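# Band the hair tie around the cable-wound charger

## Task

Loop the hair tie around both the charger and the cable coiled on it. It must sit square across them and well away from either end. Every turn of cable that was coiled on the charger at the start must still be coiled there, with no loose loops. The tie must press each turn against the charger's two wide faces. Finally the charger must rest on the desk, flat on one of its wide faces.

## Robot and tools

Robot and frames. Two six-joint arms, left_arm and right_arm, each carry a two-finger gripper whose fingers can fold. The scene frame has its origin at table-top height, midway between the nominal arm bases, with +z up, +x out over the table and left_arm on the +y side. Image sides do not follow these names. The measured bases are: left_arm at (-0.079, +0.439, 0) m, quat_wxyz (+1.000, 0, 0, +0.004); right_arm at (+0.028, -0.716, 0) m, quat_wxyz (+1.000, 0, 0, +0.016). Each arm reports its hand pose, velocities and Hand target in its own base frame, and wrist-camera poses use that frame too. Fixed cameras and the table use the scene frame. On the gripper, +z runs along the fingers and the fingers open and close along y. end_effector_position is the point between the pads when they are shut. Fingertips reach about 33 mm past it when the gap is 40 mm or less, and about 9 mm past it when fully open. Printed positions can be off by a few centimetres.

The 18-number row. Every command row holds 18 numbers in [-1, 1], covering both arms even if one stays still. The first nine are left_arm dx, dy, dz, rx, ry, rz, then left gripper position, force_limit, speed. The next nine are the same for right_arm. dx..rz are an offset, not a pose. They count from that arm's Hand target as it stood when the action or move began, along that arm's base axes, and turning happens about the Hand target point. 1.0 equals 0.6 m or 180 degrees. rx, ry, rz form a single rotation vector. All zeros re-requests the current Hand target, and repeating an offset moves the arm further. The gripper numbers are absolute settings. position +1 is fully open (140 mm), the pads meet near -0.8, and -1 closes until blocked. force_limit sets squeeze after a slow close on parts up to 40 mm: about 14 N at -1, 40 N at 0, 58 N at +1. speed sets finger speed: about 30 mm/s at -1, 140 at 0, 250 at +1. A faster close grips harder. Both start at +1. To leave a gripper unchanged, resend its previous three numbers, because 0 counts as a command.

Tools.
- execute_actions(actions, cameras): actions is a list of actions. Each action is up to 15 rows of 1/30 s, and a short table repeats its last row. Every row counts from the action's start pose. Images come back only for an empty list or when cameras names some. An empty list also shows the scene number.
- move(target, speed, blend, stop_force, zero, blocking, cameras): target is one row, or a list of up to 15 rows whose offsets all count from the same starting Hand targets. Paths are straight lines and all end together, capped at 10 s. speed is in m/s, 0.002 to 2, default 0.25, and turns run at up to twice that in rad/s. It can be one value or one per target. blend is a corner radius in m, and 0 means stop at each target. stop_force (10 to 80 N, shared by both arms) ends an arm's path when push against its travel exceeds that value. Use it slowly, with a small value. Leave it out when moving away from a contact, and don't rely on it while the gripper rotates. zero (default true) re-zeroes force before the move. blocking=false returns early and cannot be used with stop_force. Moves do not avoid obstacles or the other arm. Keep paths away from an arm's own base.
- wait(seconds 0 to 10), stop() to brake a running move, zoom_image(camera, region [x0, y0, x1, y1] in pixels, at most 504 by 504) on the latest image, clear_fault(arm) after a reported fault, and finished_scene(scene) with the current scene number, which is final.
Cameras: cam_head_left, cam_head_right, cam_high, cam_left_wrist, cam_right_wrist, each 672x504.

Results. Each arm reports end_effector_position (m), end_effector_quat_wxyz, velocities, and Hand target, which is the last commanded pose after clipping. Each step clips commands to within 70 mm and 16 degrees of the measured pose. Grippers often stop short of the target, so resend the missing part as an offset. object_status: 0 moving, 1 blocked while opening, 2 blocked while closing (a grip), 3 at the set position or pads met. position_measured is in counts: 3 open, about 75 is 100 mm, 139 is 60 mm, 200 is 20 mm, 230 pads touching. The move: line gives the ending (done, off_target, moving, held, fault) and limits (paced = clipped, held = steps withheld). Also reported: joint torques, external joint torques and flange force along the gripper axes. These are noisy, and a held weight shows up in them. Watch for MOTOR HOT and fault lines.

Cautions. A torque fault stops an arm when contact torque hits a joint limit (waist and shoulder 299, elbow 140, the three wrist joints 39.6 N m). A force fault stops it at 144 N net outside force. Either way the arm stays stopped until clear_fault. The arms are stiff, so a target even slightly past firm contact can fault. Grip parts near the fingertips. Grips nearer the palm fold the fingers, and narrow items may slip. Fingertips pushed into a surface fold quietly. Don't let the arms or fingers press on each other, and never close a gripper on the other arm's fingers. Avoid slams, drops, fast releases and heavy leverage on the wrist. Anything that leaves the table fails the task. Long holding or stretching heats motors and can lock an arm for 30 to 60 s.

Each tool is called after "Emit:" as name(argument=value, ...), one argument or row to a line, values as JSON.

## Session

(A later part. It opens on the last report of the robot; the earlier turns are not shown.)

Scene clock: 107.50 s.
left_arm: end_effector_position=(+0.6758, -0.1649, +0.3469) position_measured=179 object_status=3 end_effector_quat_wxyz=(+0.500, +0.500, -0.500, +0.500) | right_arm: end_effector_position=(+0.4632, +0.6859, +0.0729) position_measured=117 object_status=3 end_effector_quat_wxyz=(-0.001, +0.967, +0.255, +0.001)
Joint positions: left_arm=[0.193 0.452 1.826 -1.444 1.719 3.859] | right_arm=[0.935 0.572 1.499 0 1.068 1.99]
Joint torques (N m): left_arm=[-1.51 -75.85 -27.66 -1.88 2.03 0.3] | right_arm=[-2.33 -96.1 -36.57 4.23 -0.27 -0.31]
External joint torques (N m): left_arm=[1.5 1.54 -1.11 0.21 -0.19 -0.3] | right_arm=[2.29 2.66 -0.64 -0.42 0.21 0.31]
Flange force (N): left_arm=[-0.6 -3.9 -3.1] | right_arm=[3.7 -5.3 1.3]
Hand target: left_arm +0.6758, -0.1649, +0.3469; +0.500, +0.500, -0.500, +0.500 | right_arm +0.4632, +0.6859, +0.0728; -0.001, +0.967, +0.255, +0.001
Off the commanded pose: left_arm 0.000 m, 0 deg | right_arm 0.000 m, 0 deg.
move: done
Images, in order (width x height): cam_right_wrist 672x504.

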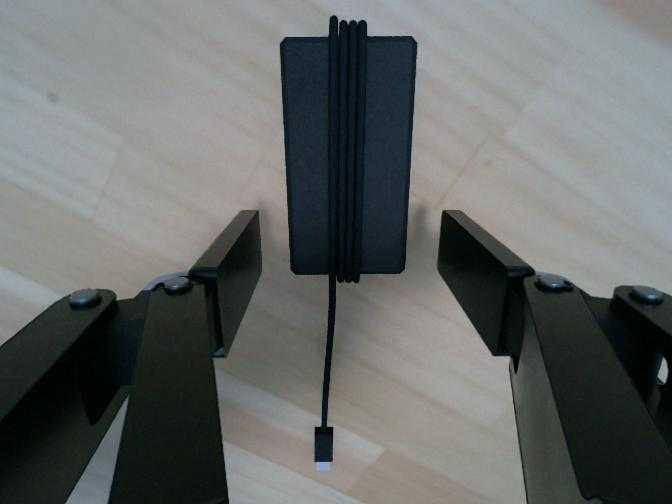

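Emit:
move(
  target=[
    [0,0,0,0,0,0,-0.4,0,-0.9,-0.01,-0.0057,-0.0467,0,0,0,0.1,0,0],
    [0,0,0,0,0,0,-0.4,0,-0.9,-0.01,-0.0057,-0.0467,0,0,0,-1,0,-1],
  ],
  cameras=["cam_right_wrist"],
  speed=0.06,
)

Emit:
wait(
  seconds=1,
)

Scene clock: 114.83 s.
left_arm: end_effector_position=(+0.6758, -0.1649, +0.3469) position_measured=179 object_status=3 end_effector_quat_wxyz=(+0.500, +0.500, -0.500, +0.500) | right_arm: end_effector_position=(+0.4572, +0.6824, +0.0447) position_measured=150 object_status=0 end_effector_quat_wxyz=(-0.001, +0.967, +0.255, +0.001)
Joint positions: left_arm=[0.193 0.452 1.826 -1.444 1.719 3.859] | right_arm=[0.938 0.587 1.533 0.001 1.02 1.993]
Joint torques (N m): left_arm=[-1.26 -76.07 -27.72 -1.86 1.96 0.3] | right_arm=[-2.73 -93.89 -33.99 3.94 -0.37 -0.27]
External joint torques (N m): left_arm=[1.11 1.71 -1.07 0.19 -0.12 -0.3] | right_arm=[2.86 -0.82 -2.43 -0.21 0.31 0.27]
Flange force (N): left_arm=[-0.8 -4.2 -2.7] | right_arm=[2.9 -5.7 -2.7]
Hand target: left_arm +0.6758, -0.1649, +0.3469; +0.500, +0.500, -0.500, +0.500 | right_arm +0.4572, +0.6824, +0.0447; -0.001, +0.967, +0.255, +0.001
Off the commanded pose: left_arm 0.000 m, 0 deg | right_arm 0.000 m, 0 deg.
move: done
Images, in order (width x height): cam_right_wrist 672x504.

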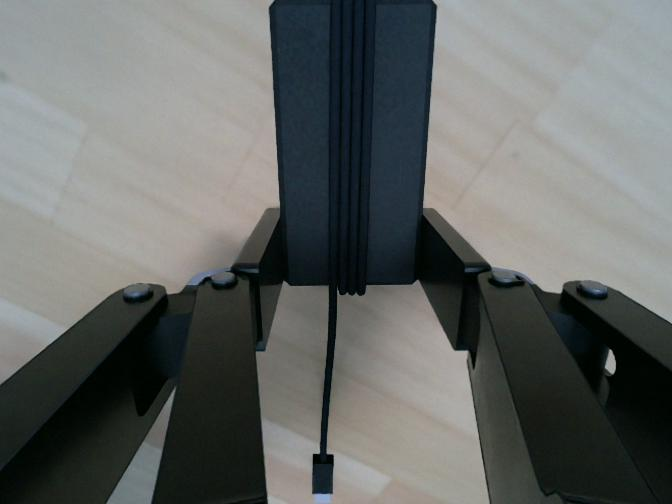

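Scene clock: 115.83 s.
left_arm: end_effector_position=(+0.6758, -0.1649, +0.3469) position_measured=179 object_status=3 end_effector_quat_wxyz=(+0.500, +0.500, -0.500, +0.500) | right_arm: end_effector_position=(+0.4572, +0.6824, +0.0447) position_measured=150 object_status=2 end_effector_quat_wxyz=(-0.001, +0.967, +0.255, +0.001)
Joint positions: left_arm=[0.193 0.452 1.826 -1.444 1.719 3.859] | right_arm=[0.938 0.587 1.533 0.001 1.02 1.993]
Joint torques (N m): left_arm=[-1.24 -75.87 -27.83 -1.81 1.99 0.29] | right_arm=[-2.75 -93.94 -33.9 3.96 -0.36 -0.24]
External joint torques (N m): left_arm=[0.83 1.51 -0.97 0.11 -0.15 -0.29] | right_arm=[2.62 -0.01 -2.34 -0.26 0.3 0.24]
Flange force (N): left_arm=[-0.6 -3.8 -2.1] | right_arm=[3.8 -5.8 -2.0]
Hand target: left_arm +0.6758, -0.1649, +0.3469; +0.500, +0.500, -0.500, +0.500 | right_arm +0.4572, +0.6824, +0.0447; -0.001, +0.967, +0.255, +0.001
Tool commands: left_gripper/position=-0.4 left_gripper/force_limit=+0.0 left_gripper/speed=-0.9 right_gripper/position=-1.0 right_gripper/force_limit=+0.0 right_gripper/speed=-1.0
Off the commanded pose: left_arm 0.000 m, 0 deg | right_arm 0.000 m, 0 deg.
wait: 1.00 s; at rest by 0.17 s

Emit:
move(
  target=[
    [0,0,0,0,0,0,-0.4,0,-0.9,0,0,0.25,0,0,0,-1,0,-1],
    [0,0,0,0,0,0,-0.4,0,-0.9,0.223,-0.073,0.54,0,0,0.328,-1,0,-1],
  ],
  cameras=["cam_left_wrist","cam_right_wrist","cam_high"],
  speed=0.15,
  blend=0.05,
)

Emit:
zoom_image(
  camera="cam_left_wrist",
  region=[290, 110, 410, 230],
)

Emit:
zoom_image(
  camera="cam_high",
  region=[300, 70, 480, 210],
)

Scene clock: 126.80 s.
left_arm: end_effector_position=(+0.6758, -0.1649, +0.3469) position_measured=179 object_status=3 end_effector_quat_wxyz=(+0.500, +0.500, -0.500, +0.500) | right_arm: end_effector_position=(+0.5910, +0.6386, +0.3687) position_measured=150 object_status=2 end_effector_quat_wxyz=(-0.001, +0.716, +0.698, +0.000)
Joint positions: left_arm=[0.193 0.452 1.826 -1.444 1.719 3.859] | right_arm=[0.784 0.524 1.025 0.002 1.592 0.809]
Joint torques (N m): left_arm=[-1.1 -76.03 -27.71 -1.84 2.01 0.35] | right_arm=[-1.61 -101.08 -43.69 5 -0.44 -0.32]
External joint torques (N m): left_arm=[0.91 1.58 -1.1 0.16 -0.18 -0.35] | right_arm=[1.3 6.26 1.26 -0.62 0.39 0.32]
Flange force (N): left_arm=[-0.6 -4.2 -2.3] | right_arm=[7.7 4.3 1.4]
Hand target: left_arm +0.6758, -0.1649, +0.3469; +0.500, +0.500, -0.500, +0.500 | right_arm +0.5910, +0.6386, +0.3687; -0.001, +0.716, +0.698, +0.000
Off the commanded pose: left_arm 0.000 m, 0 deg | right_arm 0.000 m, 0 deg.
move: done
Images, in order (width x height): cam_high 672x504, cam_left_wrist 672x504, cam_right_wrist 672x504.

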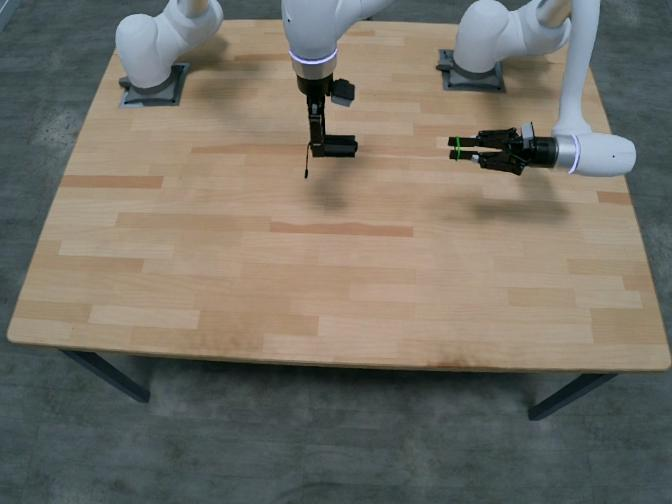

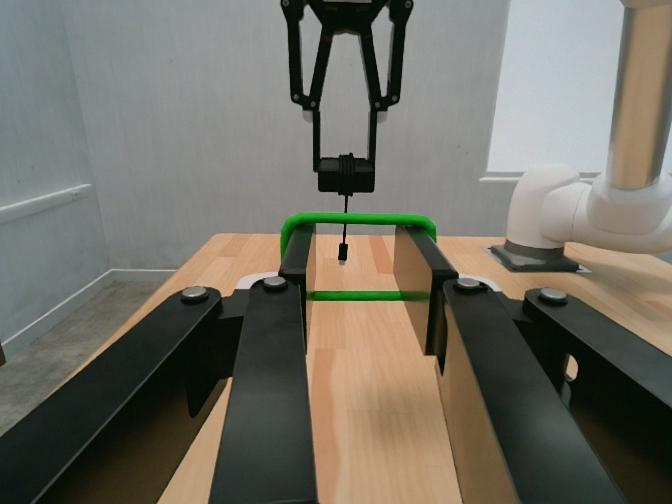

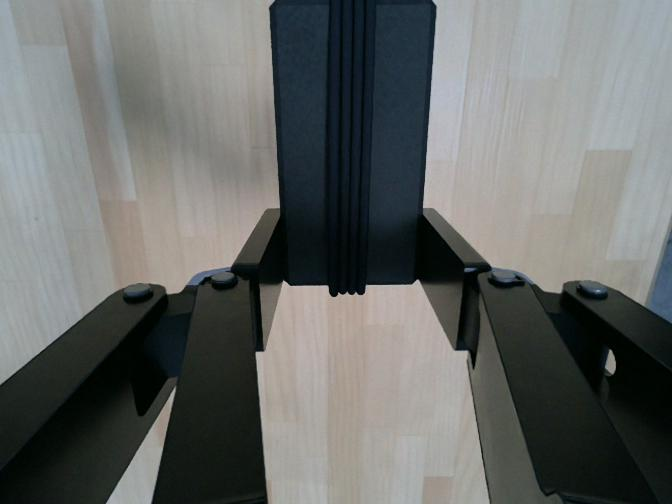

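Scaled by 4.200.

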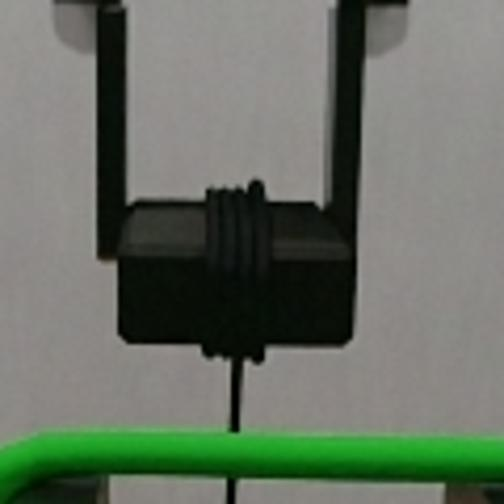

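Scaled by 2.800.

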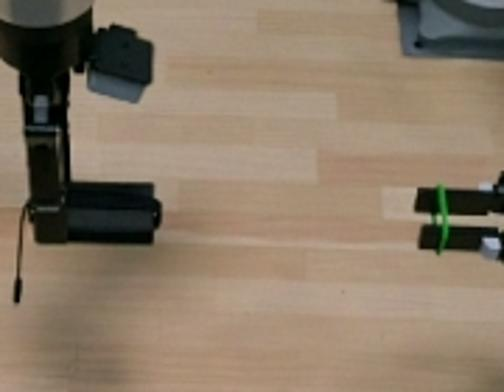

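Emit:
move(
  target=[
    [0,0,0,0,0,0,-0.08,0,-0.9,0,0,0,0,0,0,-1,0,-1],
    [0,-0.333,-0.0135,0,0,0,-0.08,0,-0.9,0,0,0,0,0,0,-1,0,-1],
  ],
  cameras=["cam_left_wrist","cam_high"],
  speed=0.12,
)

Emit:
zoom_image(
  camera="cam_left_wrist",
  region=[240, 130, 480, 310],
)

Emit:
zoom_image(
  camera="cam_high",
  region=[300, 70, 480, 210],
)

Scene clock: 136.27 s.
left_arm: end_effector_position=(+0.6758, -0.3647, +0.3389) position_measured=139 object_status=3 end_effector_quat_wxyz=(+0.500, +0.500, -0.500, +0.500) | right_arm: end_effector_position=(+0.5910, +0.6386, +0.3687) position_measured=150 object_status=2 end_effector_quat_wxyz=(-0.001, +0.716, +0.698, +0.000)
Joint positions: left_arm=[-0.099 0.437 1.871 -1.637 1.499 3.881] | right_arm=[0.784 0.524 1.025 0.002 1.592 0.809]
Joint torques (N m): left_arm=[-1.56 -74.57 -27.5 -2.44 2.04 0.3] | right_arm=[-2.39 -101.17 -43.83 4.97 -0.4 -0.31]
External joint torques (N m): left_arm=[1.23 2.01 -1.13 0.17 -0.17 -0.3] | right_arm=[2.12 6.05 1.24 -0.58 0.35 0.31]
Flange force (N): left_arm=[-1.1 -5.3 -1.6] | right_arm=[8.0 3.4 1.4]
Hand target: left_arm +0.6758, -0.3647, +0.3388; +0.500, +0.500, -0.500, +0.500 | right_arm +0.5910, +0.6386, +0.3687; -0.001, +0.716, +0.698, +0.000
Off the commanded pose: left_arm 0.000 m, 0 deg | right_arm 0.000 m, 0 deg.
move: done
Images, in order (width x height): cam_high 672x504, cam_left_wrist 672x504.

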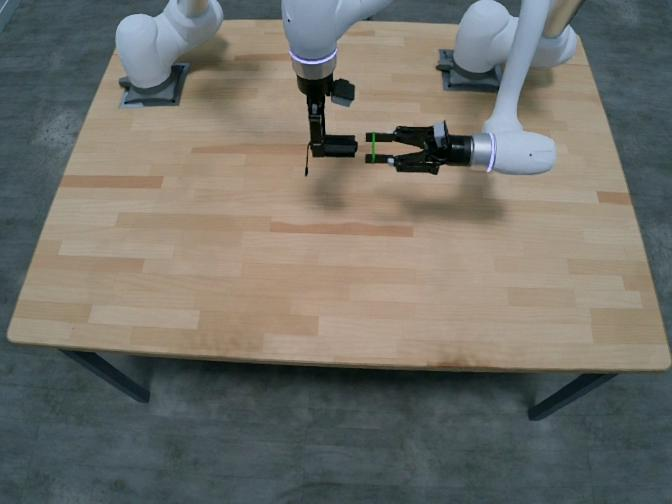

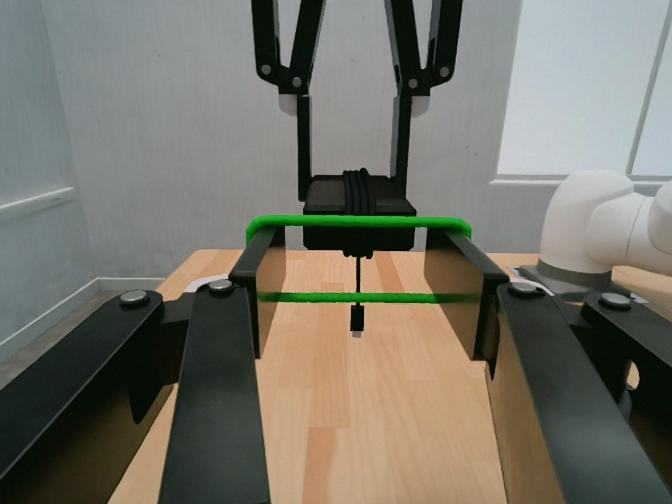

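Scaled by 2.100.

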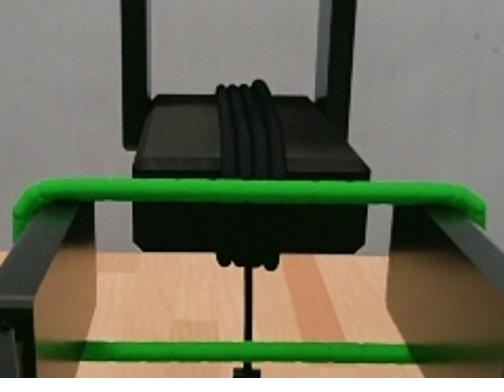

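Scaled by 2.800.

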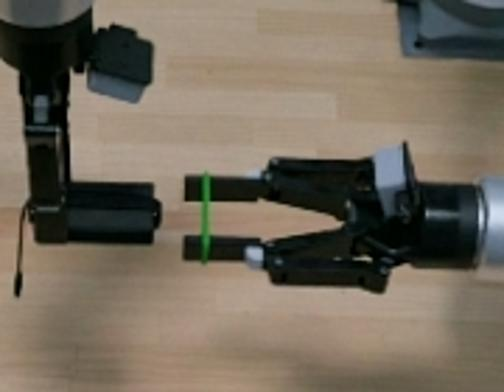

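Emit:
move(
  target=[-0.003,-0.1,0.0025,0,0,0,-0.08,0,-0.9,0,0,0,0,0,0,-1,0,-1],
  cameras=["cam_left_wrist","cam_high"],
  speed=0.03,
  stop_force=14,
)

Emit:
zoom_image(
  camera="cam_left_wrist",
  region=[240, 130, 480, 310],
)

Emit:
zoom_image(
  camera="cam_high",
  region=[300, 70, 480, 210],
)

Scene clock: 145.17 s.
left_arm: end_effector_position=(+0.6740, -0.4247, +0.3403) position_measured=139 object_status=3 end_effector_quat_wxyz=(+0.500, +0.500, -0.500, +0.500) | right_arm: end_effector_position=(+0.5910, +0.6386, +0.3687) position_measured=150 object_status=2 end_effector_quat_wxyz=(-0.001, +0.716, +0.698, +0.000)
Joint positions: left_arm=[-0.187 0.44 1.863 -1.696 1.434 3.882] | right_arm=[0.784 0.524 1.025 0.002 1.592 0.809]
Joint torques (N m): left_arm=[-1.63 -75.08 -28.23 -2.7 2.07 0.3] | right_arm=[-1.81 -101.03 -43.65 5.04 -0.49 -0.29]
External joint torques (N m): left_arm=[2.14 1.47 -0.87 0.28 -0.2 -0.3] | right_arm=[1.83 6.59 1.32 -0.66 0.44 0.29]
Flange force (N): left_arm=[-0.5 -4.5 -2.7] | right_arm=[8.4 4.2 1.4]
Hand target: left_arm +0.6740, -0.4247, +0.3403; +0.500, +0.500, -0.500, +0.500 | right_arm +0.5910, +0.6386, +0.3687; -0.001, +0.716, +0.698, +0.000
Off the commanded pose: left_arm 0.000 m, 0 deg | right_arm 0.000 m, 0 deg.
move: done
Images, in order (width x height): cam_high 672x504, cam_left_wrist 672x504.

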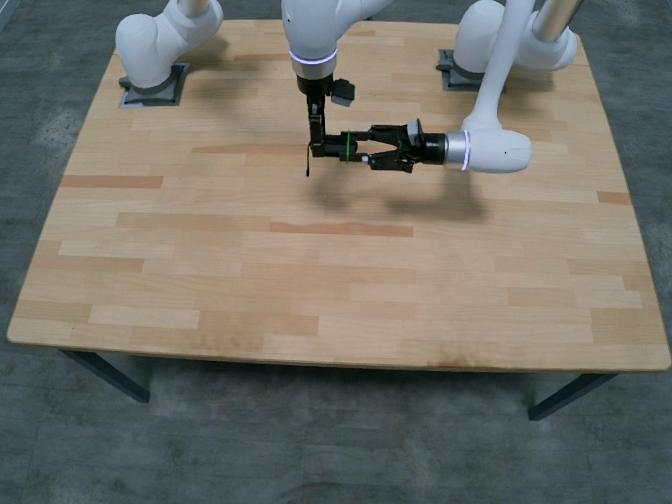

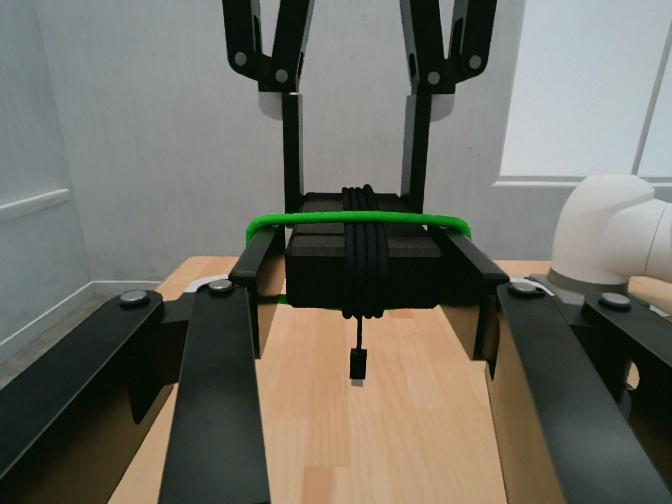

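Scaled by 2.100.

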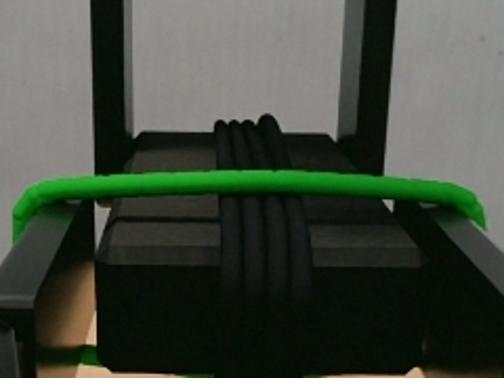

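Scaled by 2.800.

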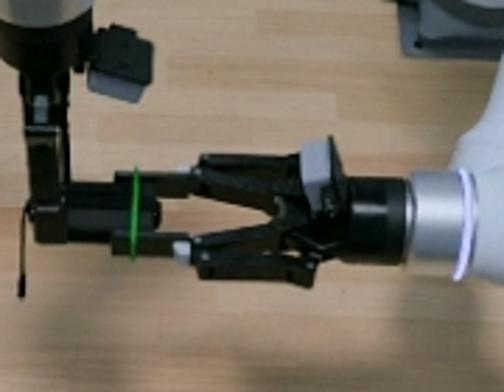

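Emit:
move(
  target=[0,-0.05,0,0,0,0,-0.08,0,-0.9,0,0,0,0,0,0,-1,0,-1],
  cameras=["cam_left_wrist","cam_high"],
  speed=0.03,
  stop_force=14,
)

Emit:
zoom_image(
  camera="cam_left_wrist",
  region=[240, 130, 480, 310],
)

Emit:
zoom_image(
  camera="cam_high",
  region=[300, 70, 480, 210],
)

Scene clock: 150.57 s.
left_arm: end_effector_position=(+0.6740, -0.4547, +0.3403) position_measured=139 object_status=3 end_effector_quat_wxyz=(+0.500, +0.500, -0.500, +0.500) | right_arm: end_effector_position=(+0.5910, +0.6386, +0.3687) position_measured=150 object_status=2 end_effector_quat_wxyz=(-0.001, +0.716, +0.698, +0.000)
Joint positions: left_arm=[-0.23 0.445 1.853 -1.725 1.401 3.883] | right_arm=[0.784 0.524 1.025 0.002 1.592 0.809]
Joint torques (N m): left_arm=[-1.4 -75.83 -28.53 -2.83 2.06 0.33] | right_arm=[-1.86 -100.99 -43.77 5.06 -0.5 -0.3]
External joint torques (N m): left_arm=[1.55 1.45 -0.82 0.31 -0.18 -0.33] | right_arm=[1.95 7.07 1.73 -0.71 0.45 0.3]
Flange force (N): left_arm=[-0.5 -4.3 -1.7] | right_arm=[8.4 3.9 2.1]
Hand target: left_arm +0.6740, -0.4547, +0.3403; +0.500, +0.500, -0.500, +0.500 | right_arm +0.5910, +0.6386, +0.3687; -0.001, +0.716, +0.698, +0.000
Off the commanded pose: left_arm 0.000 m, 0 deg | right_arm 0.000 m, 0 deg.
move: done
Images, in order (width x height): cam_high 672x504, cam_left_wrist 672x504.

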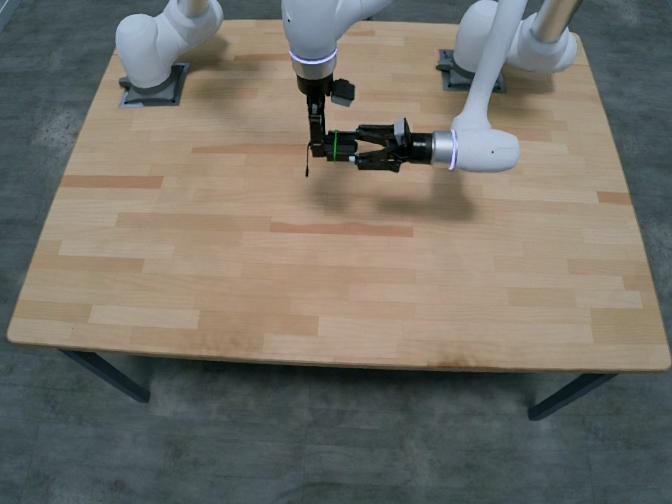

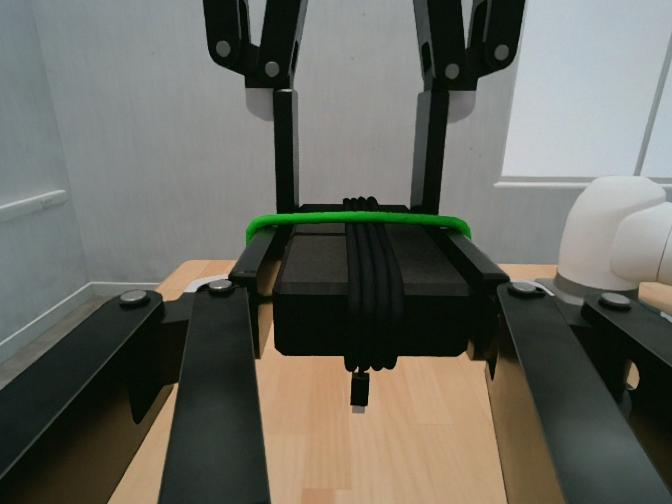

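Scaled by 2.100.

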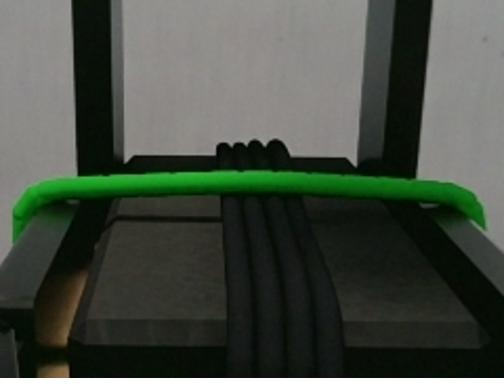

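Scaled by 2.800.

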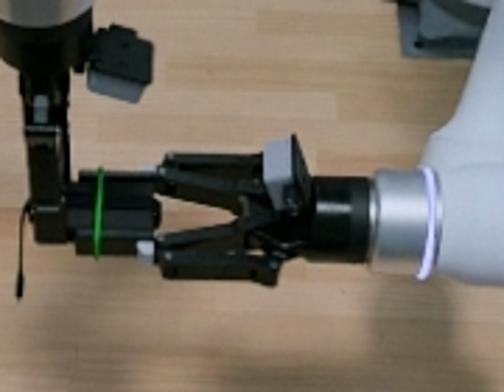

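Emit:
execute_actions(
  actions=[
    [[0,0,0,0,0,0,-1,-0.3,-1,0,0,0,0,0,0,-1,0,-1]],
    [[0,0,0,0,0,0,-1,-0.3,-1,0,0,0,0,0,0,-1,0,-1]],
    [[0,0,0,0,0,0,-1,-0.3,-1,0,0,0,0,0,0,-1,0,-1]],
    [[0,0,0,0,0,0,-1,-0.3,-1,0,0,0,0,0,0,-1,0,-1]],
  ],
)

Emit:
move(
  target=[
    [0,0,0,0,0,0,-1,-0.3,-1,0,0,0,0,0,0,0.0,0,-0.8],
    [0,0,0,0,0,0,-1,-0.3,-1,0,0,0.25,0,0,0,0.0,0,-0.8],
    [0,0,0,0,0,0,-1,-0.3,-1,-0.3,0.08,0.3,0,-0.5,0,0.0,0,-0.8],
  ],
  cameras=["cam_left_wrist","cam_right_wrist","cam_high"],
  speed=0.2,
)

Scene clock: 159.13 s.
left_arm: end_effector_position=(+0.6740, -0.4547, +0.3403) position_measured=148 object_status=2 end_effector_quat_wxyz=(+0.500, +0.500, -0.500, +0.500) | right_arm: end_effector_position=(+0.5910, +0.6386, +0.3688) position_measured=150 object_status=2 end_effector_quat_wxyz=(-0.001, +0.716, +0.698, +0.000)
Joint positions: left_arm=[-0.23 0.445 1.853 -1.725 1.401 3.883] | right_arm=[0.784 0.524 1.025 0.002 1.592 0.809]
Joint torques (N m): left_arm=[1.5 -72.21 -35.23 -7 -2.52 0.2] | right_arm=[15.78 -102.58 -41.73 11.97 1.89 -0.85]
External joint torques (N m): left_arm=[-1.56 -2.19 5.85 4.46 4.4 -0.2] | right_arm=[-15.96 7.65 -0.79 -7.57 -1.93 0.85]
External joint torques at the end of the 1st action: left_arm=[-1.45 -2.21 5.09 4.03 4.03 -0.3] | right_arm=[-13.67 8.56 -0.46 -6.79 -1.97 0.83]
External joint torques at the end of the 2nd action: left_arm=[-1.51 -2.06 5.49 4.27 4.29 -0.25] | right_arm=[-15.62 8.72 -0.46 -7.31 -1.99 0.86]
External joint torques at the end of the 3rd action: left_arm=[-1.53 -2.1 5.88 4.42 4.42 -0.22] | right_arm=[-16.18 7.86 -0.74 -7.54 -1.99 0.85]
Flange force (N): left_arm=[-0.4 12.8 -9.4] | right_arm=[-1.0 22.3 1.7]
Flange force at the end of the 1st action (N): left_arm=[0.2 11.3 -8.4] | right_arm=[1.4 20.9 2.3]
Flange force at the end of the 2nd action (N): left_arm=[-0.3 11.9 -9.0] | right_arm=[0.1 22.7 2.4]
Flange force at the end of the 3rd action (N): left_arm=[-0.5 12.7 -9.4] | right_arm=[-1.0 22.6 1.9]
Hand target: left_arm +0.6740, -0.4547, +0.3403; +0.500, +0.500, -0.500, +0.500 | right_arm +0.5910, +0.6386, +0.3687; -0.001, +0.716, +0.698, +0.000
Off the commanded pose: left_arm 0.000 m, 0 deg | right_arm 0.000 m, 0 deg.

Scene clock: 164.97 s.
left_arm: end_effector_position=(+0.6740, -0.4547, +0.3403) position_measured=148 object_status=2 end_effector_quat_wxyz=(+0.500, +0.500, -0.500, +0.500) | right_arm: end_effector_position=(+0.4110, +0.6866, +0.5488) position_measured=129 object_status=3 end_effector_quat_wxyz=(+0.493, +0.506, +0.494, +0.506)
Joint positions: left_arm=[-0.23 0.445 1.853 -1.725 1.401 3.883] | right_arm=[1.407 0.274 1.663 -1.629 1.416 1.966]
Joint torques (N m): left_arm=[-1.5 -78.47 -29.89 -3.61 2.77 0.34] | right_arm=[-2.02 -69.09 -38.04 -2.5 0.73 -0.25]
External joint torques (N m): left_arm=[1.72 4.08 0.55 1.11 -0.89 -0.34] | right_arm=[1.96 1.69 -0.66 -0.32 0.29 0.3]
Flange force (N): left_arm=[-3.7 -5.1 -1.8] | right_arm=[4.1 -1.0 -2.6]
Hand target: left_arm +0.6740, -0.4547, +0.3403; +0.500, +0.500, -0.500, +0.500 | right_arm +0.4110, +0.6866, +0.5487; +0.493, +0.506, +0.494, +0.506
Off the commanded pose: left_arm 0.000 m, 0 deg | right_arm 0.000 m, 0 deg.
move: done
Images, in order (width x height): cam_high 672x504, cam_left_wrist 672x504, cam_right_wrist 672x504.

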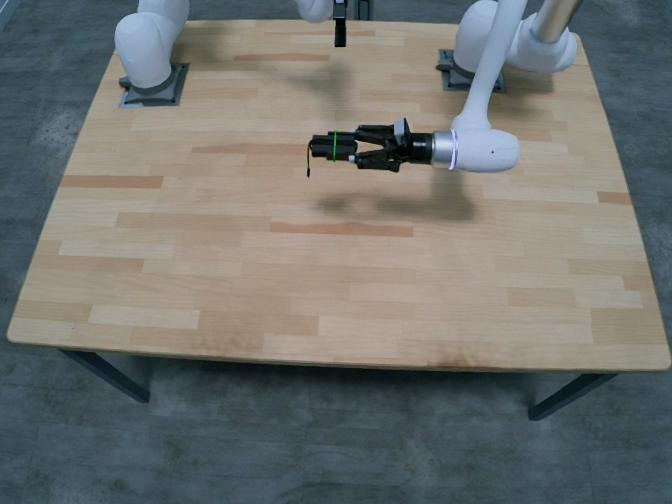

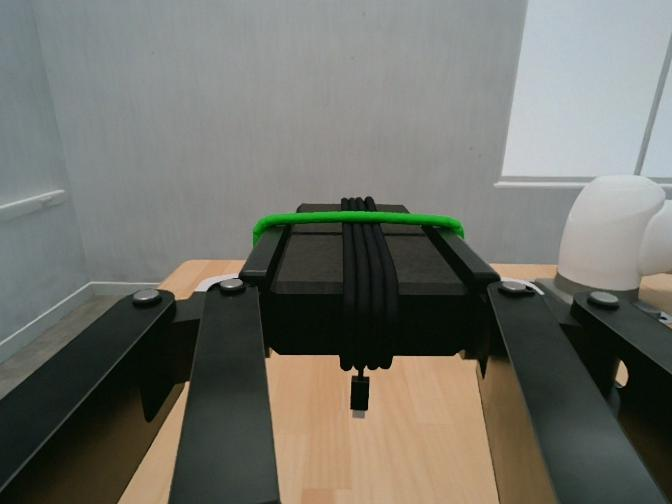

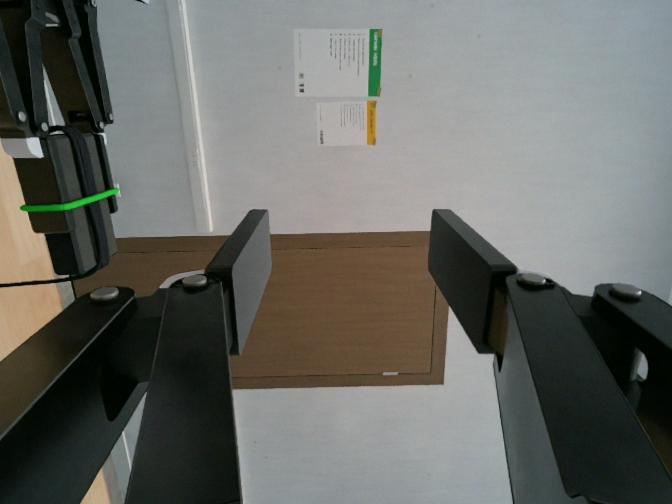

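Emit:
move(
  target=[
    [0,0,0,0,0,0,-1,-0.3,-1,-0.035,0.017,-0.3445,0,0,0,0.1,0,-0.8],
    [0,0,0,0,0,0,-1,-0.3,-1,0.182,0.017,-0.3445,0,0,0,0.1,0,-0.8],
  ],
  cameras=["cam_left_wrist","cam_right_wrist","cam_high"],
  speed=[0.2,0.1],
)

Emit:
zoom_image(
  camera="cam_high",
  region=[270, 80, 410, 200],
)

Emit:
zoom_image(
  camera="cam_right_wrist",
  region=[200, 100, 500, 350],
)

Scene clock: 171.57 s.
left_arm: end_effector_position=(+0.6740, -0.4547, +0.3403) position_measured=148 object_status=2 end_effector_quat_wxyz=(+0.500, +0.500, -0.500, +0.500) | right_arm: end_effector_position=(+0.5201, +0.6968, +0.3420) position_measured=117 object_status=3 end_effector_quat_wxyz=(+0.493, +0.506, +0.494, +0.506)
Joint positions: left_arm=[-0.23 0.445 1.853 -1.725 1.401 3.883] | right_arm=[1.26 0.488 1.777 -1.774 1.331 2.314]
Joint torques (N m): left_arm=[-1.13 -78.41 -29.94 -3.58 2.79 0.27] | right_arm=[-1.84 -82.35 -30.38 -2.42 1.54 -0.24]
External joint torques (N m): left_arm=[1.13 4.07 0.59 1.06 -0.9 -0.27] | right_arm=[1.93 2.36 -0.49 -0.29 0.3 0.29]
Flange force (N): left_arm=[-3.9 -4.7 -1.0] | right_arm=[4.3 -3.0 -1.6]
Hand target: left_arm +0.6740, -0.4547, +0.3403; +0.500, +0.500, -0.500, +0.500 | right_arm +0.5202, +0.6968, +0.3420; +0.493, +0.506, +0.494, +0.506
Off the commanded pose: left_arm 0.000 m, 0 deg | right_arm 0.000 m, 0 deg.
move: done
Images, in order (width x height): cam_high 672x504, cam_left_wrist 672x504, cam_right_wrist 672x504.

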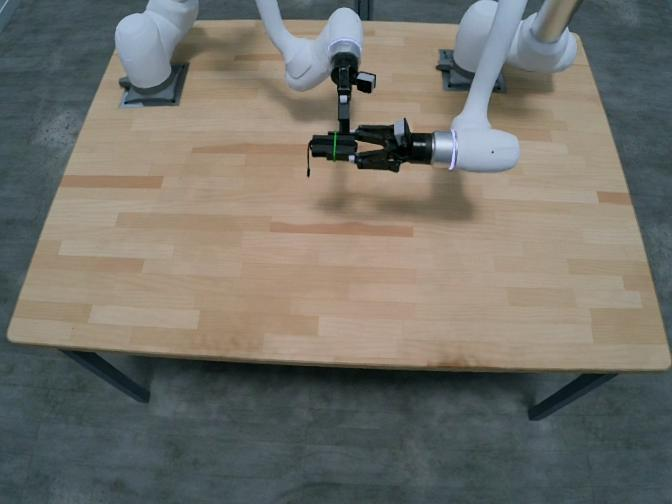

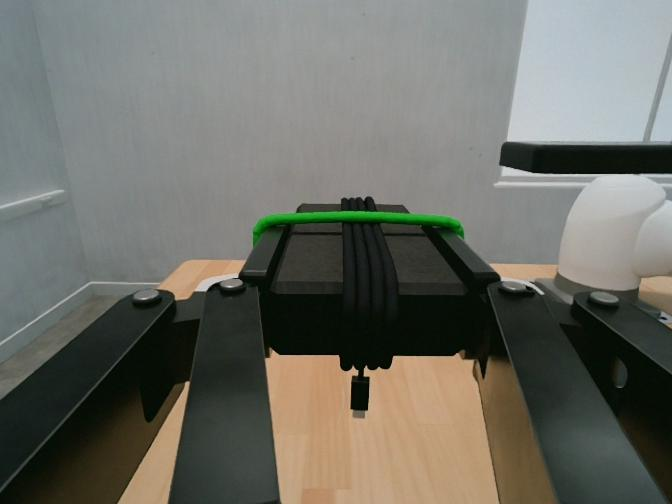

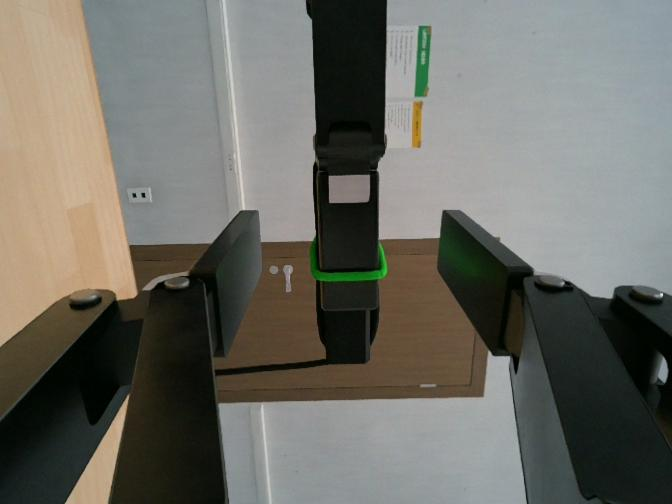

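Scaled by 3.600.

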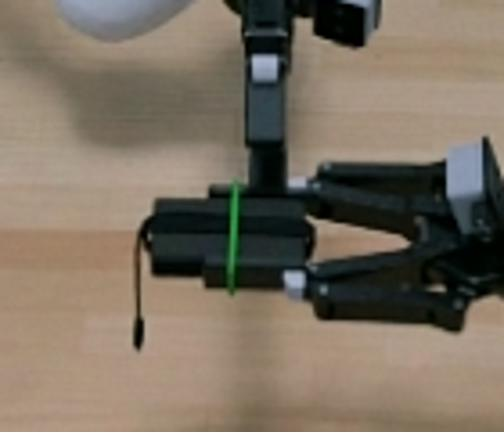

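Scaled by 1.680.

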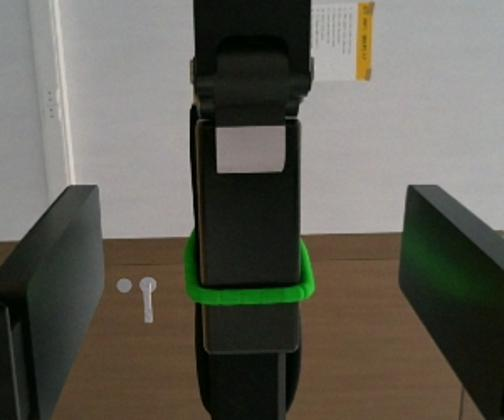

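Emit:
move(
  target=[
    [0,0,0,0,0,0,-1,-0.3,-1,0.115,0,0,0,0,0,0.1,0,-0.8],
    [0,0,0,0,0,0,-1,-0.3,-1,0.115,0,0,0,0,0,-1,0,-1],
  ],
  cameras=["cam_left_wrist","cam_right_wrist","cam_high"],
  speed=0.05,
)

Emit:
zoom_image(
  camera="cam_high",
  region=[270, 80, 410, 200],
)

Emit:
zoom_image(
  camera="cam_left_wrist",
  region=[220, 130, 520, 380],
)

Emit:
zoom_image(
  camera="cam_right_wrist",
  region=[200, 150, 500, 400],
)

Scene clock: 180.37 s.
left_arm: end_effector_position=(+0.6741, -0.4547, +0.3405) position_measured=148 object_status=2 end_effector_quat_wxyz=(+0.500, +0.500, -0.500, +0.500) | right_arm: end_effector_position=(+0.5892, +0.6969, +0.3420) position_measured=188 object_status=0 end_effector_quat_wxyz=(+0.493, +0.506, +0.495, +0.506)
Joint positions: left_arm=[-0.23 0.445 1.853 -1.725 1.401 3.883] | right_arm=[1.171 0.515 1.732 -1.829 1.26 2.312]
Joint torques (N m): left_arm=[0.01 -72.38 -25.46 -1.45 1.29 0.25] | right_arm=[-4.3 -94.24 -35.32 -4.15 4.2 -0.15]
External joint torques (N m): left_arm=[0.13 -1.88 -3.89 -1.08 0.58 -0.25] | right_arm=[4.47 11.25 3.72 1.29 -2.37 0.2]
Flange force (N): left_arm=[4.3 -5.5 1.2] | right_arm=[8.1 -12.5 -1.9]
Hand target: left_arm +0.6740, -0.4547, +0.3403; +0.500, +0.500, -0.500, +0.500 | right_arm +0.5892, +0.6968, +0.3420; +0.493, +0.506, +0.494, +0.506
Off the commanded pose: left_arm 0.000 m, 0 deg | right_arm 0.000 m, 0 deg.
move: done
Images, in order (width x height): cam_high 672x504, cam_left_wrist 672x504, cam_right_wrist 672x504.

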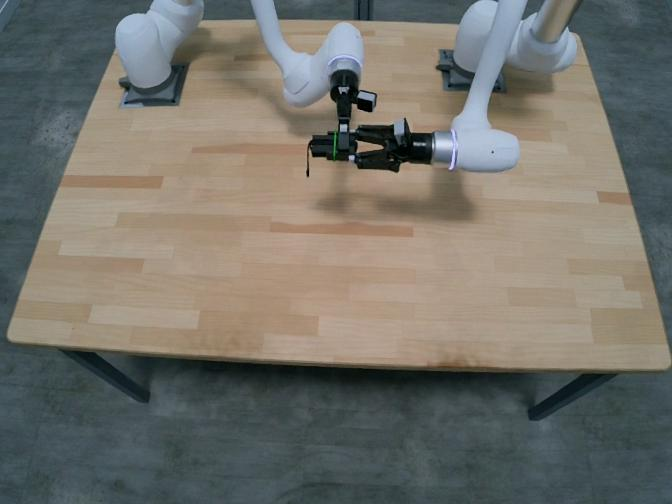

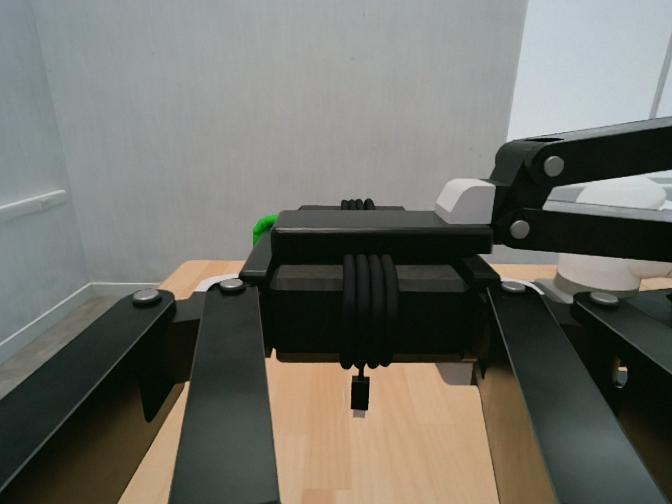

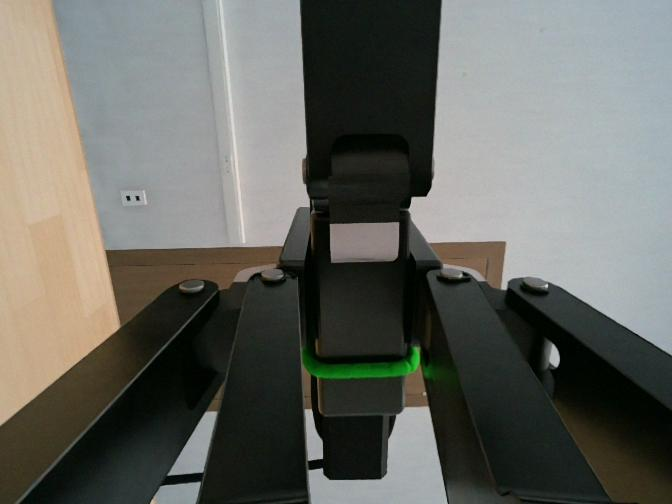

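Scaled by 3.600.

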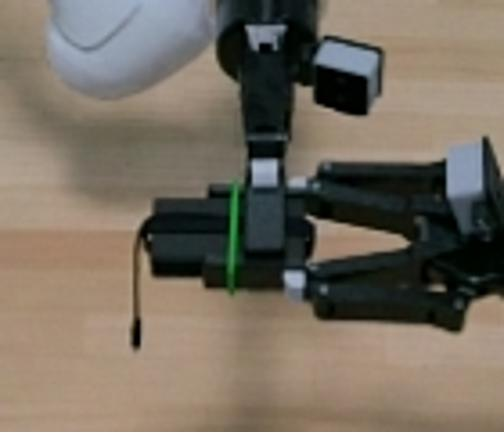

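Scaled by 1.680.

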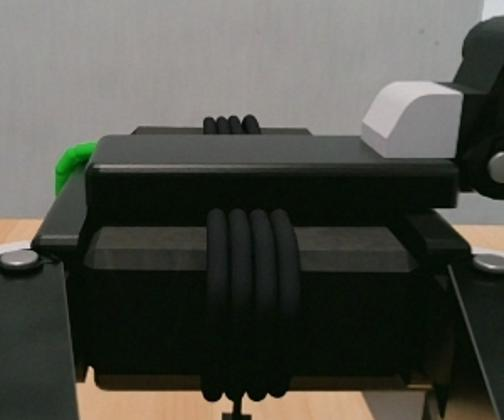

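Scaled by 1.680.

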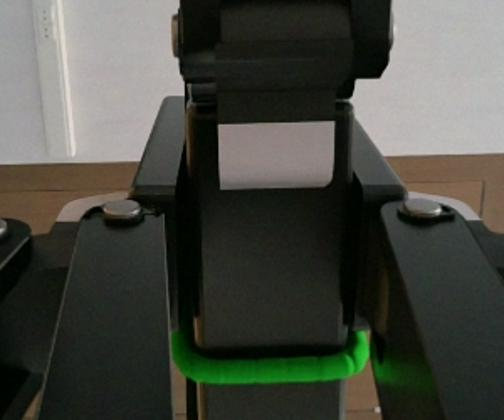

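Emit:
wait(
  seconds=0.8,
)

Emit:
move(
  target=[
    [0,0,0,0,0,0,-0.12,0.2,-0.9,0,0,0,0,0,0,-1,0,-1],
    [0,0.03,0,0,0,0,-0.12,0.2,-0.9,0,0,0,0,0,0,-1,0,-1],
  ],
  cameras=["cam_right_wrist","cam_left_wrist","cam_high"],
  speed=0.02,
)

Emit:
zoom_image(
  camera="cam_high",
  region=[270, 80, 410, 200],
)

Emit:
zoom_image(
  camera="cam_left_wrist",
  region=[220, 130, 520, 380],
)

Scene clock: 186.17 s.
left_arm: end_effector_position=(+0.6740, -0.4547, +0.3403) position_measured=148 object_status=2 end_effector_quat_wxyz=(+0.500, +0.500, -0.500, +0.500) | right_arm: end_effector_position=(+0.5892, +0.6968, +0.3420) position_measured=188 object_status=2 end_effector_quat_wxyz=(+0.493, +0.506, +0.494, +0.506)
Joint positions: left_arm=[-0.23 0.445 1.853 -1.725 1.401 3.883] | right_arm=[1.171 0.515 1.732 -1.829 1.26 2.312]
Joint torques (N m): left_arm=[-0.1 -71.18 -24.99 -1.16 0.94 0.21] | right_arm=[-3.96 -95.15 -35.9 -4.46 4.47 -0.17]
External joint torques (N m): left_arm=[-0.12 -2.8 -4.29 -1.37 0.94 -0.21] | right_arm=[4.25 11.97 4.29 1.6 -2.63 0.21]
Flange force (N): left_arm=[5.3 -5.0 1.4] | right_arm=[7.8 -13.3 -1.7]
Hand target: left_arm +0.6740, -0.4547, +0.3403; +0.500, +0.500, -0.500, +0.500 | right_arm +0.5892, +0.6968, +0.3420; +0.493, +0.506, +0.494, +0.506
Tool commands: left_gripper/position=-1.0 left_gripper/force_limit=-0.3 left_gripper/speed=-1.0 right_gripper/position=-1.0 right_gripper/force_limit=+0.0 right_gripper/speed=-1.0
Off the commanded pose: left_arm 0.000 m, 0 deg | right_arm 0.000 m, 0 deg.
wait: 0.80 s; at rest from the start

Scene clock: 187.80 s.
left_arm: end_effector_position=(+0.6740, -0.4367, +0.3403) position_measured=144 object_status=3 end_effector_quat_wxyz=(+0.500, +0.500, -0.500, +0.500) | right_arm: end_effector_position=(+0.5892, +0.6968, +0.3421) position_measured=188 object_status=2 end_effector_quat_wxyz=(+0.493, +0.506, +0.494, +0.506)
Joint positions: left_arm=[-0.204 0.442 1.859 -1.708 1.421 3.882] | right_arm=[1.171 0.515 1.732 -1.829 1.26 2.312]
Joint torques (N m): left_arm=[-0.02 -75.26 -27.93 -2.56 2.05 0.37] | right_arm=[-3 -89.55 -32.59 -3.1 2.75 -0.31]
External joint torques (N m): left_arm=[0.04 1.38 -1.27 0.09 -0.17 -0.37] | right_arm=[2.78 6.69 1.06 0.24 -0.91 0.35]
Flange force (N): left_arm=[-0.2 -4.6 0.7] | right_arm=[6.8 -7.7 -0.6]
Hand target: left_arm +0.6740, -0.4367, +0.3403; +0.500, +0.500, -0.500, +0.500 | right_arm +0.5892, +0.6968, +0.3420; +0.493, +0.506, +0.494, +0.506
Off the commanded pose: left_arm 0.000 m, 0 deg | right_arm 0.000 m, 0 deg.
move: done
Images, in order (width x height): cam_high 672x504, cam_left_wrist 672x504, cam_right_wrist 672x504.

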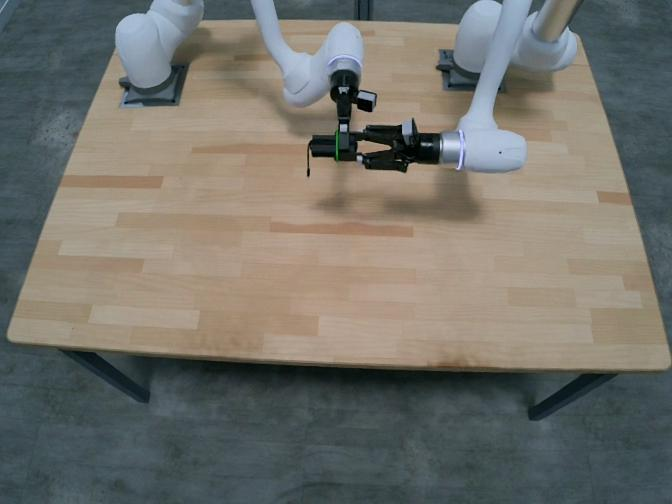

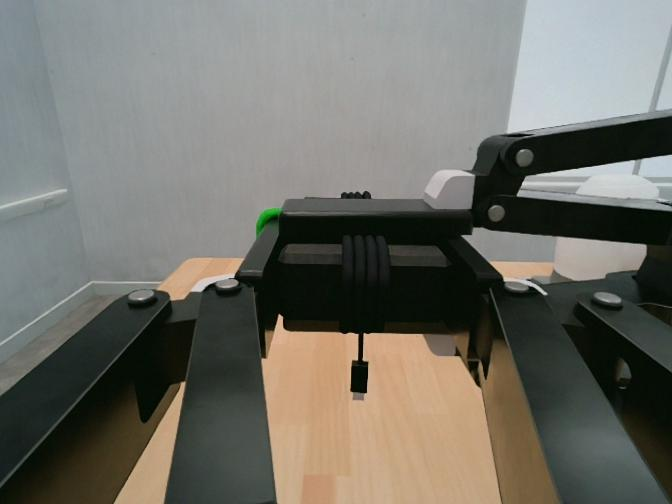

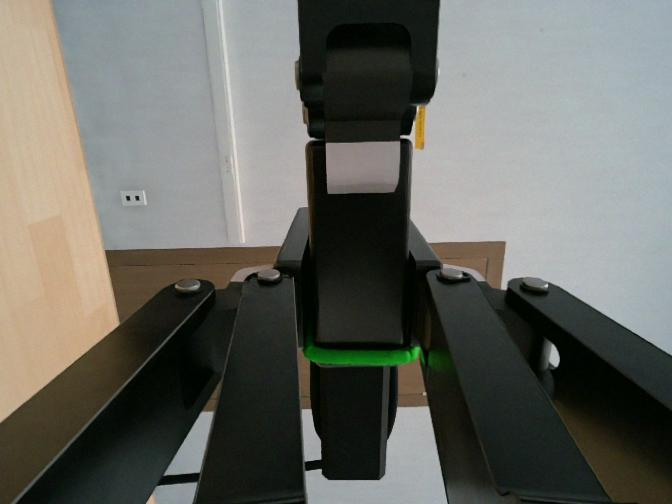

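Scaled by 3.600.

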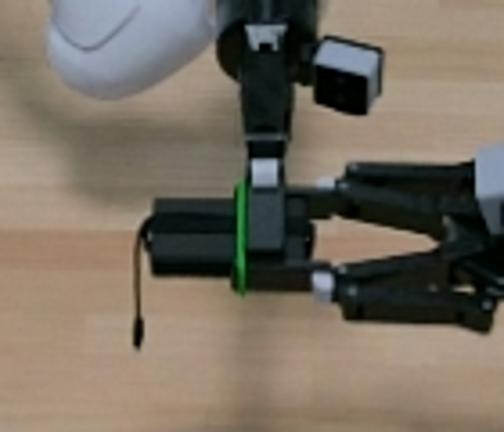

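Scaled by 1.680.

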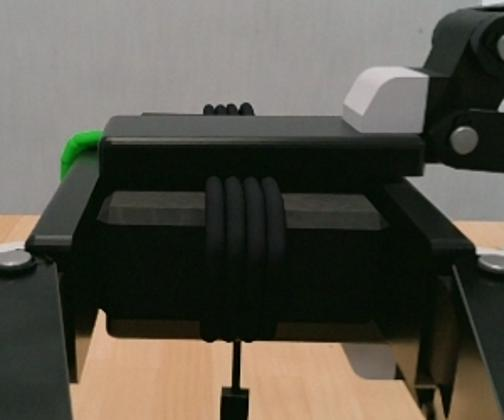

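Emit:
move(
  target=[0,0.03,0,0,0,0,-0.12,0.2,-0.9,0,0,0,0,0,0,-1,0,-1],
  cameras=["cam_right_wrist","cam_high"],
  speed=0.03,
)

Emit:
zoom_image(
  camera="cam_high",
  region=[270, 80, 410, 200],
)

Scene clock: 193.13 s.
left_arm: end_effector_position=(+0.6740, -0.4187, +0.3403) position_measured=144 object_status=3 end_effector_quat_wxyz=(+0.500, +0.500, -0.500, +0.500) | right_arm: end_effector_position=(+0.5892, +0.6968, +0.3420) position_measured=188 object_status=2 end_effector_quat_wxyz=(+0.493, +0.506, +0.494, +0.506)
Joint positions: left_arm=[-0.178 0.439 1.865 -1.69 1.44 3.882] | right_arm=[1.171 0.515 1.732 -1.829 1.26 2.312]
Joint torques (N m): left_arm=[-1.58 -74.8 -27.89 -2.64 2.02 0.32] | right_arm=[-1.96 -88.88 -32.92 -3.44 2.33 -0.35]
External joint torques (N m): left_arm=[1.45 1.46 -1.17 0.21 -0.14 -0.32] | right_arm=[1.99 5.32 1.17 0.56 -0.47 0.4]
Flange force (N): left_arm=[-0.4 -4.9 -1.6] | right_arm=[4.7 -6.4 -0.9]
Hand target: left_arm +0.6740, -0.4187, +0.3403; +0.500, +0.500, -0.500, +0.500 | right_arm +0.5892, +0.6968, +0.3420; +0.493, +0.506, +0.494, +0.506
Off the commanded pose: left_arm 0.000 m, 0 deg | right_arm 0.000 m, 0 deg.
move: done
Images, in order (width x height): cam_high 672x504, cam_right_wrist 672x504.

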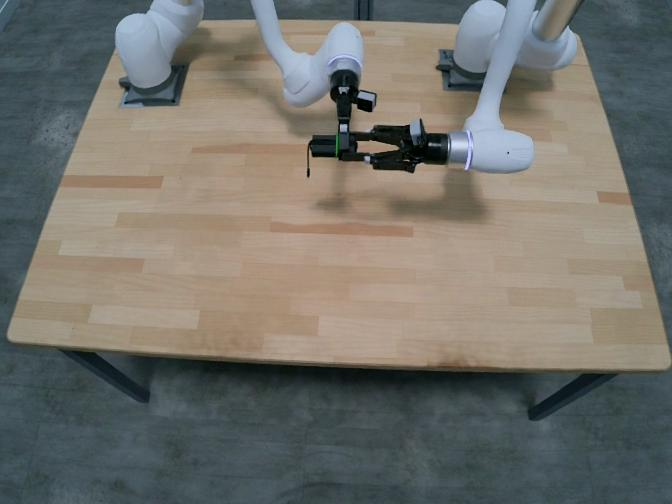

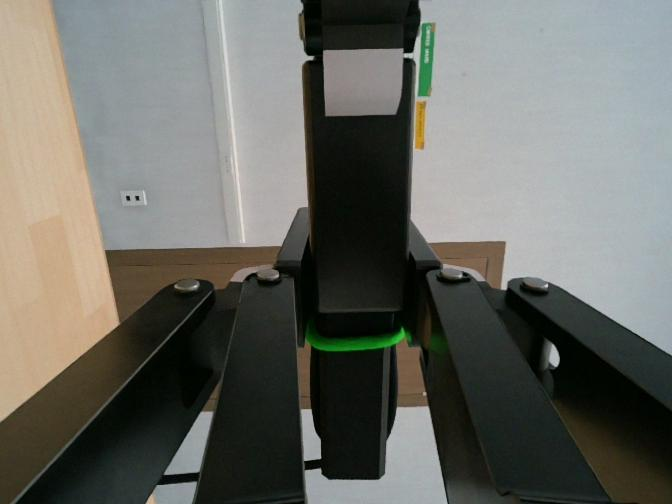

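Scaled by 3.600.

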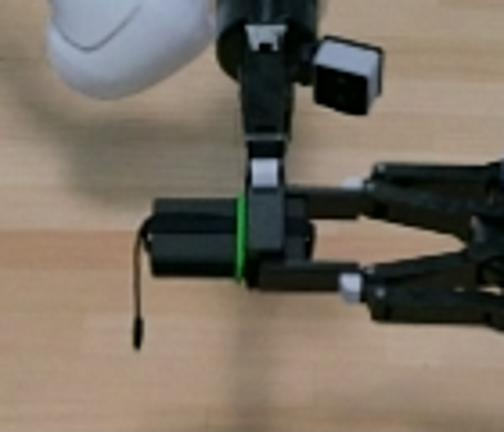

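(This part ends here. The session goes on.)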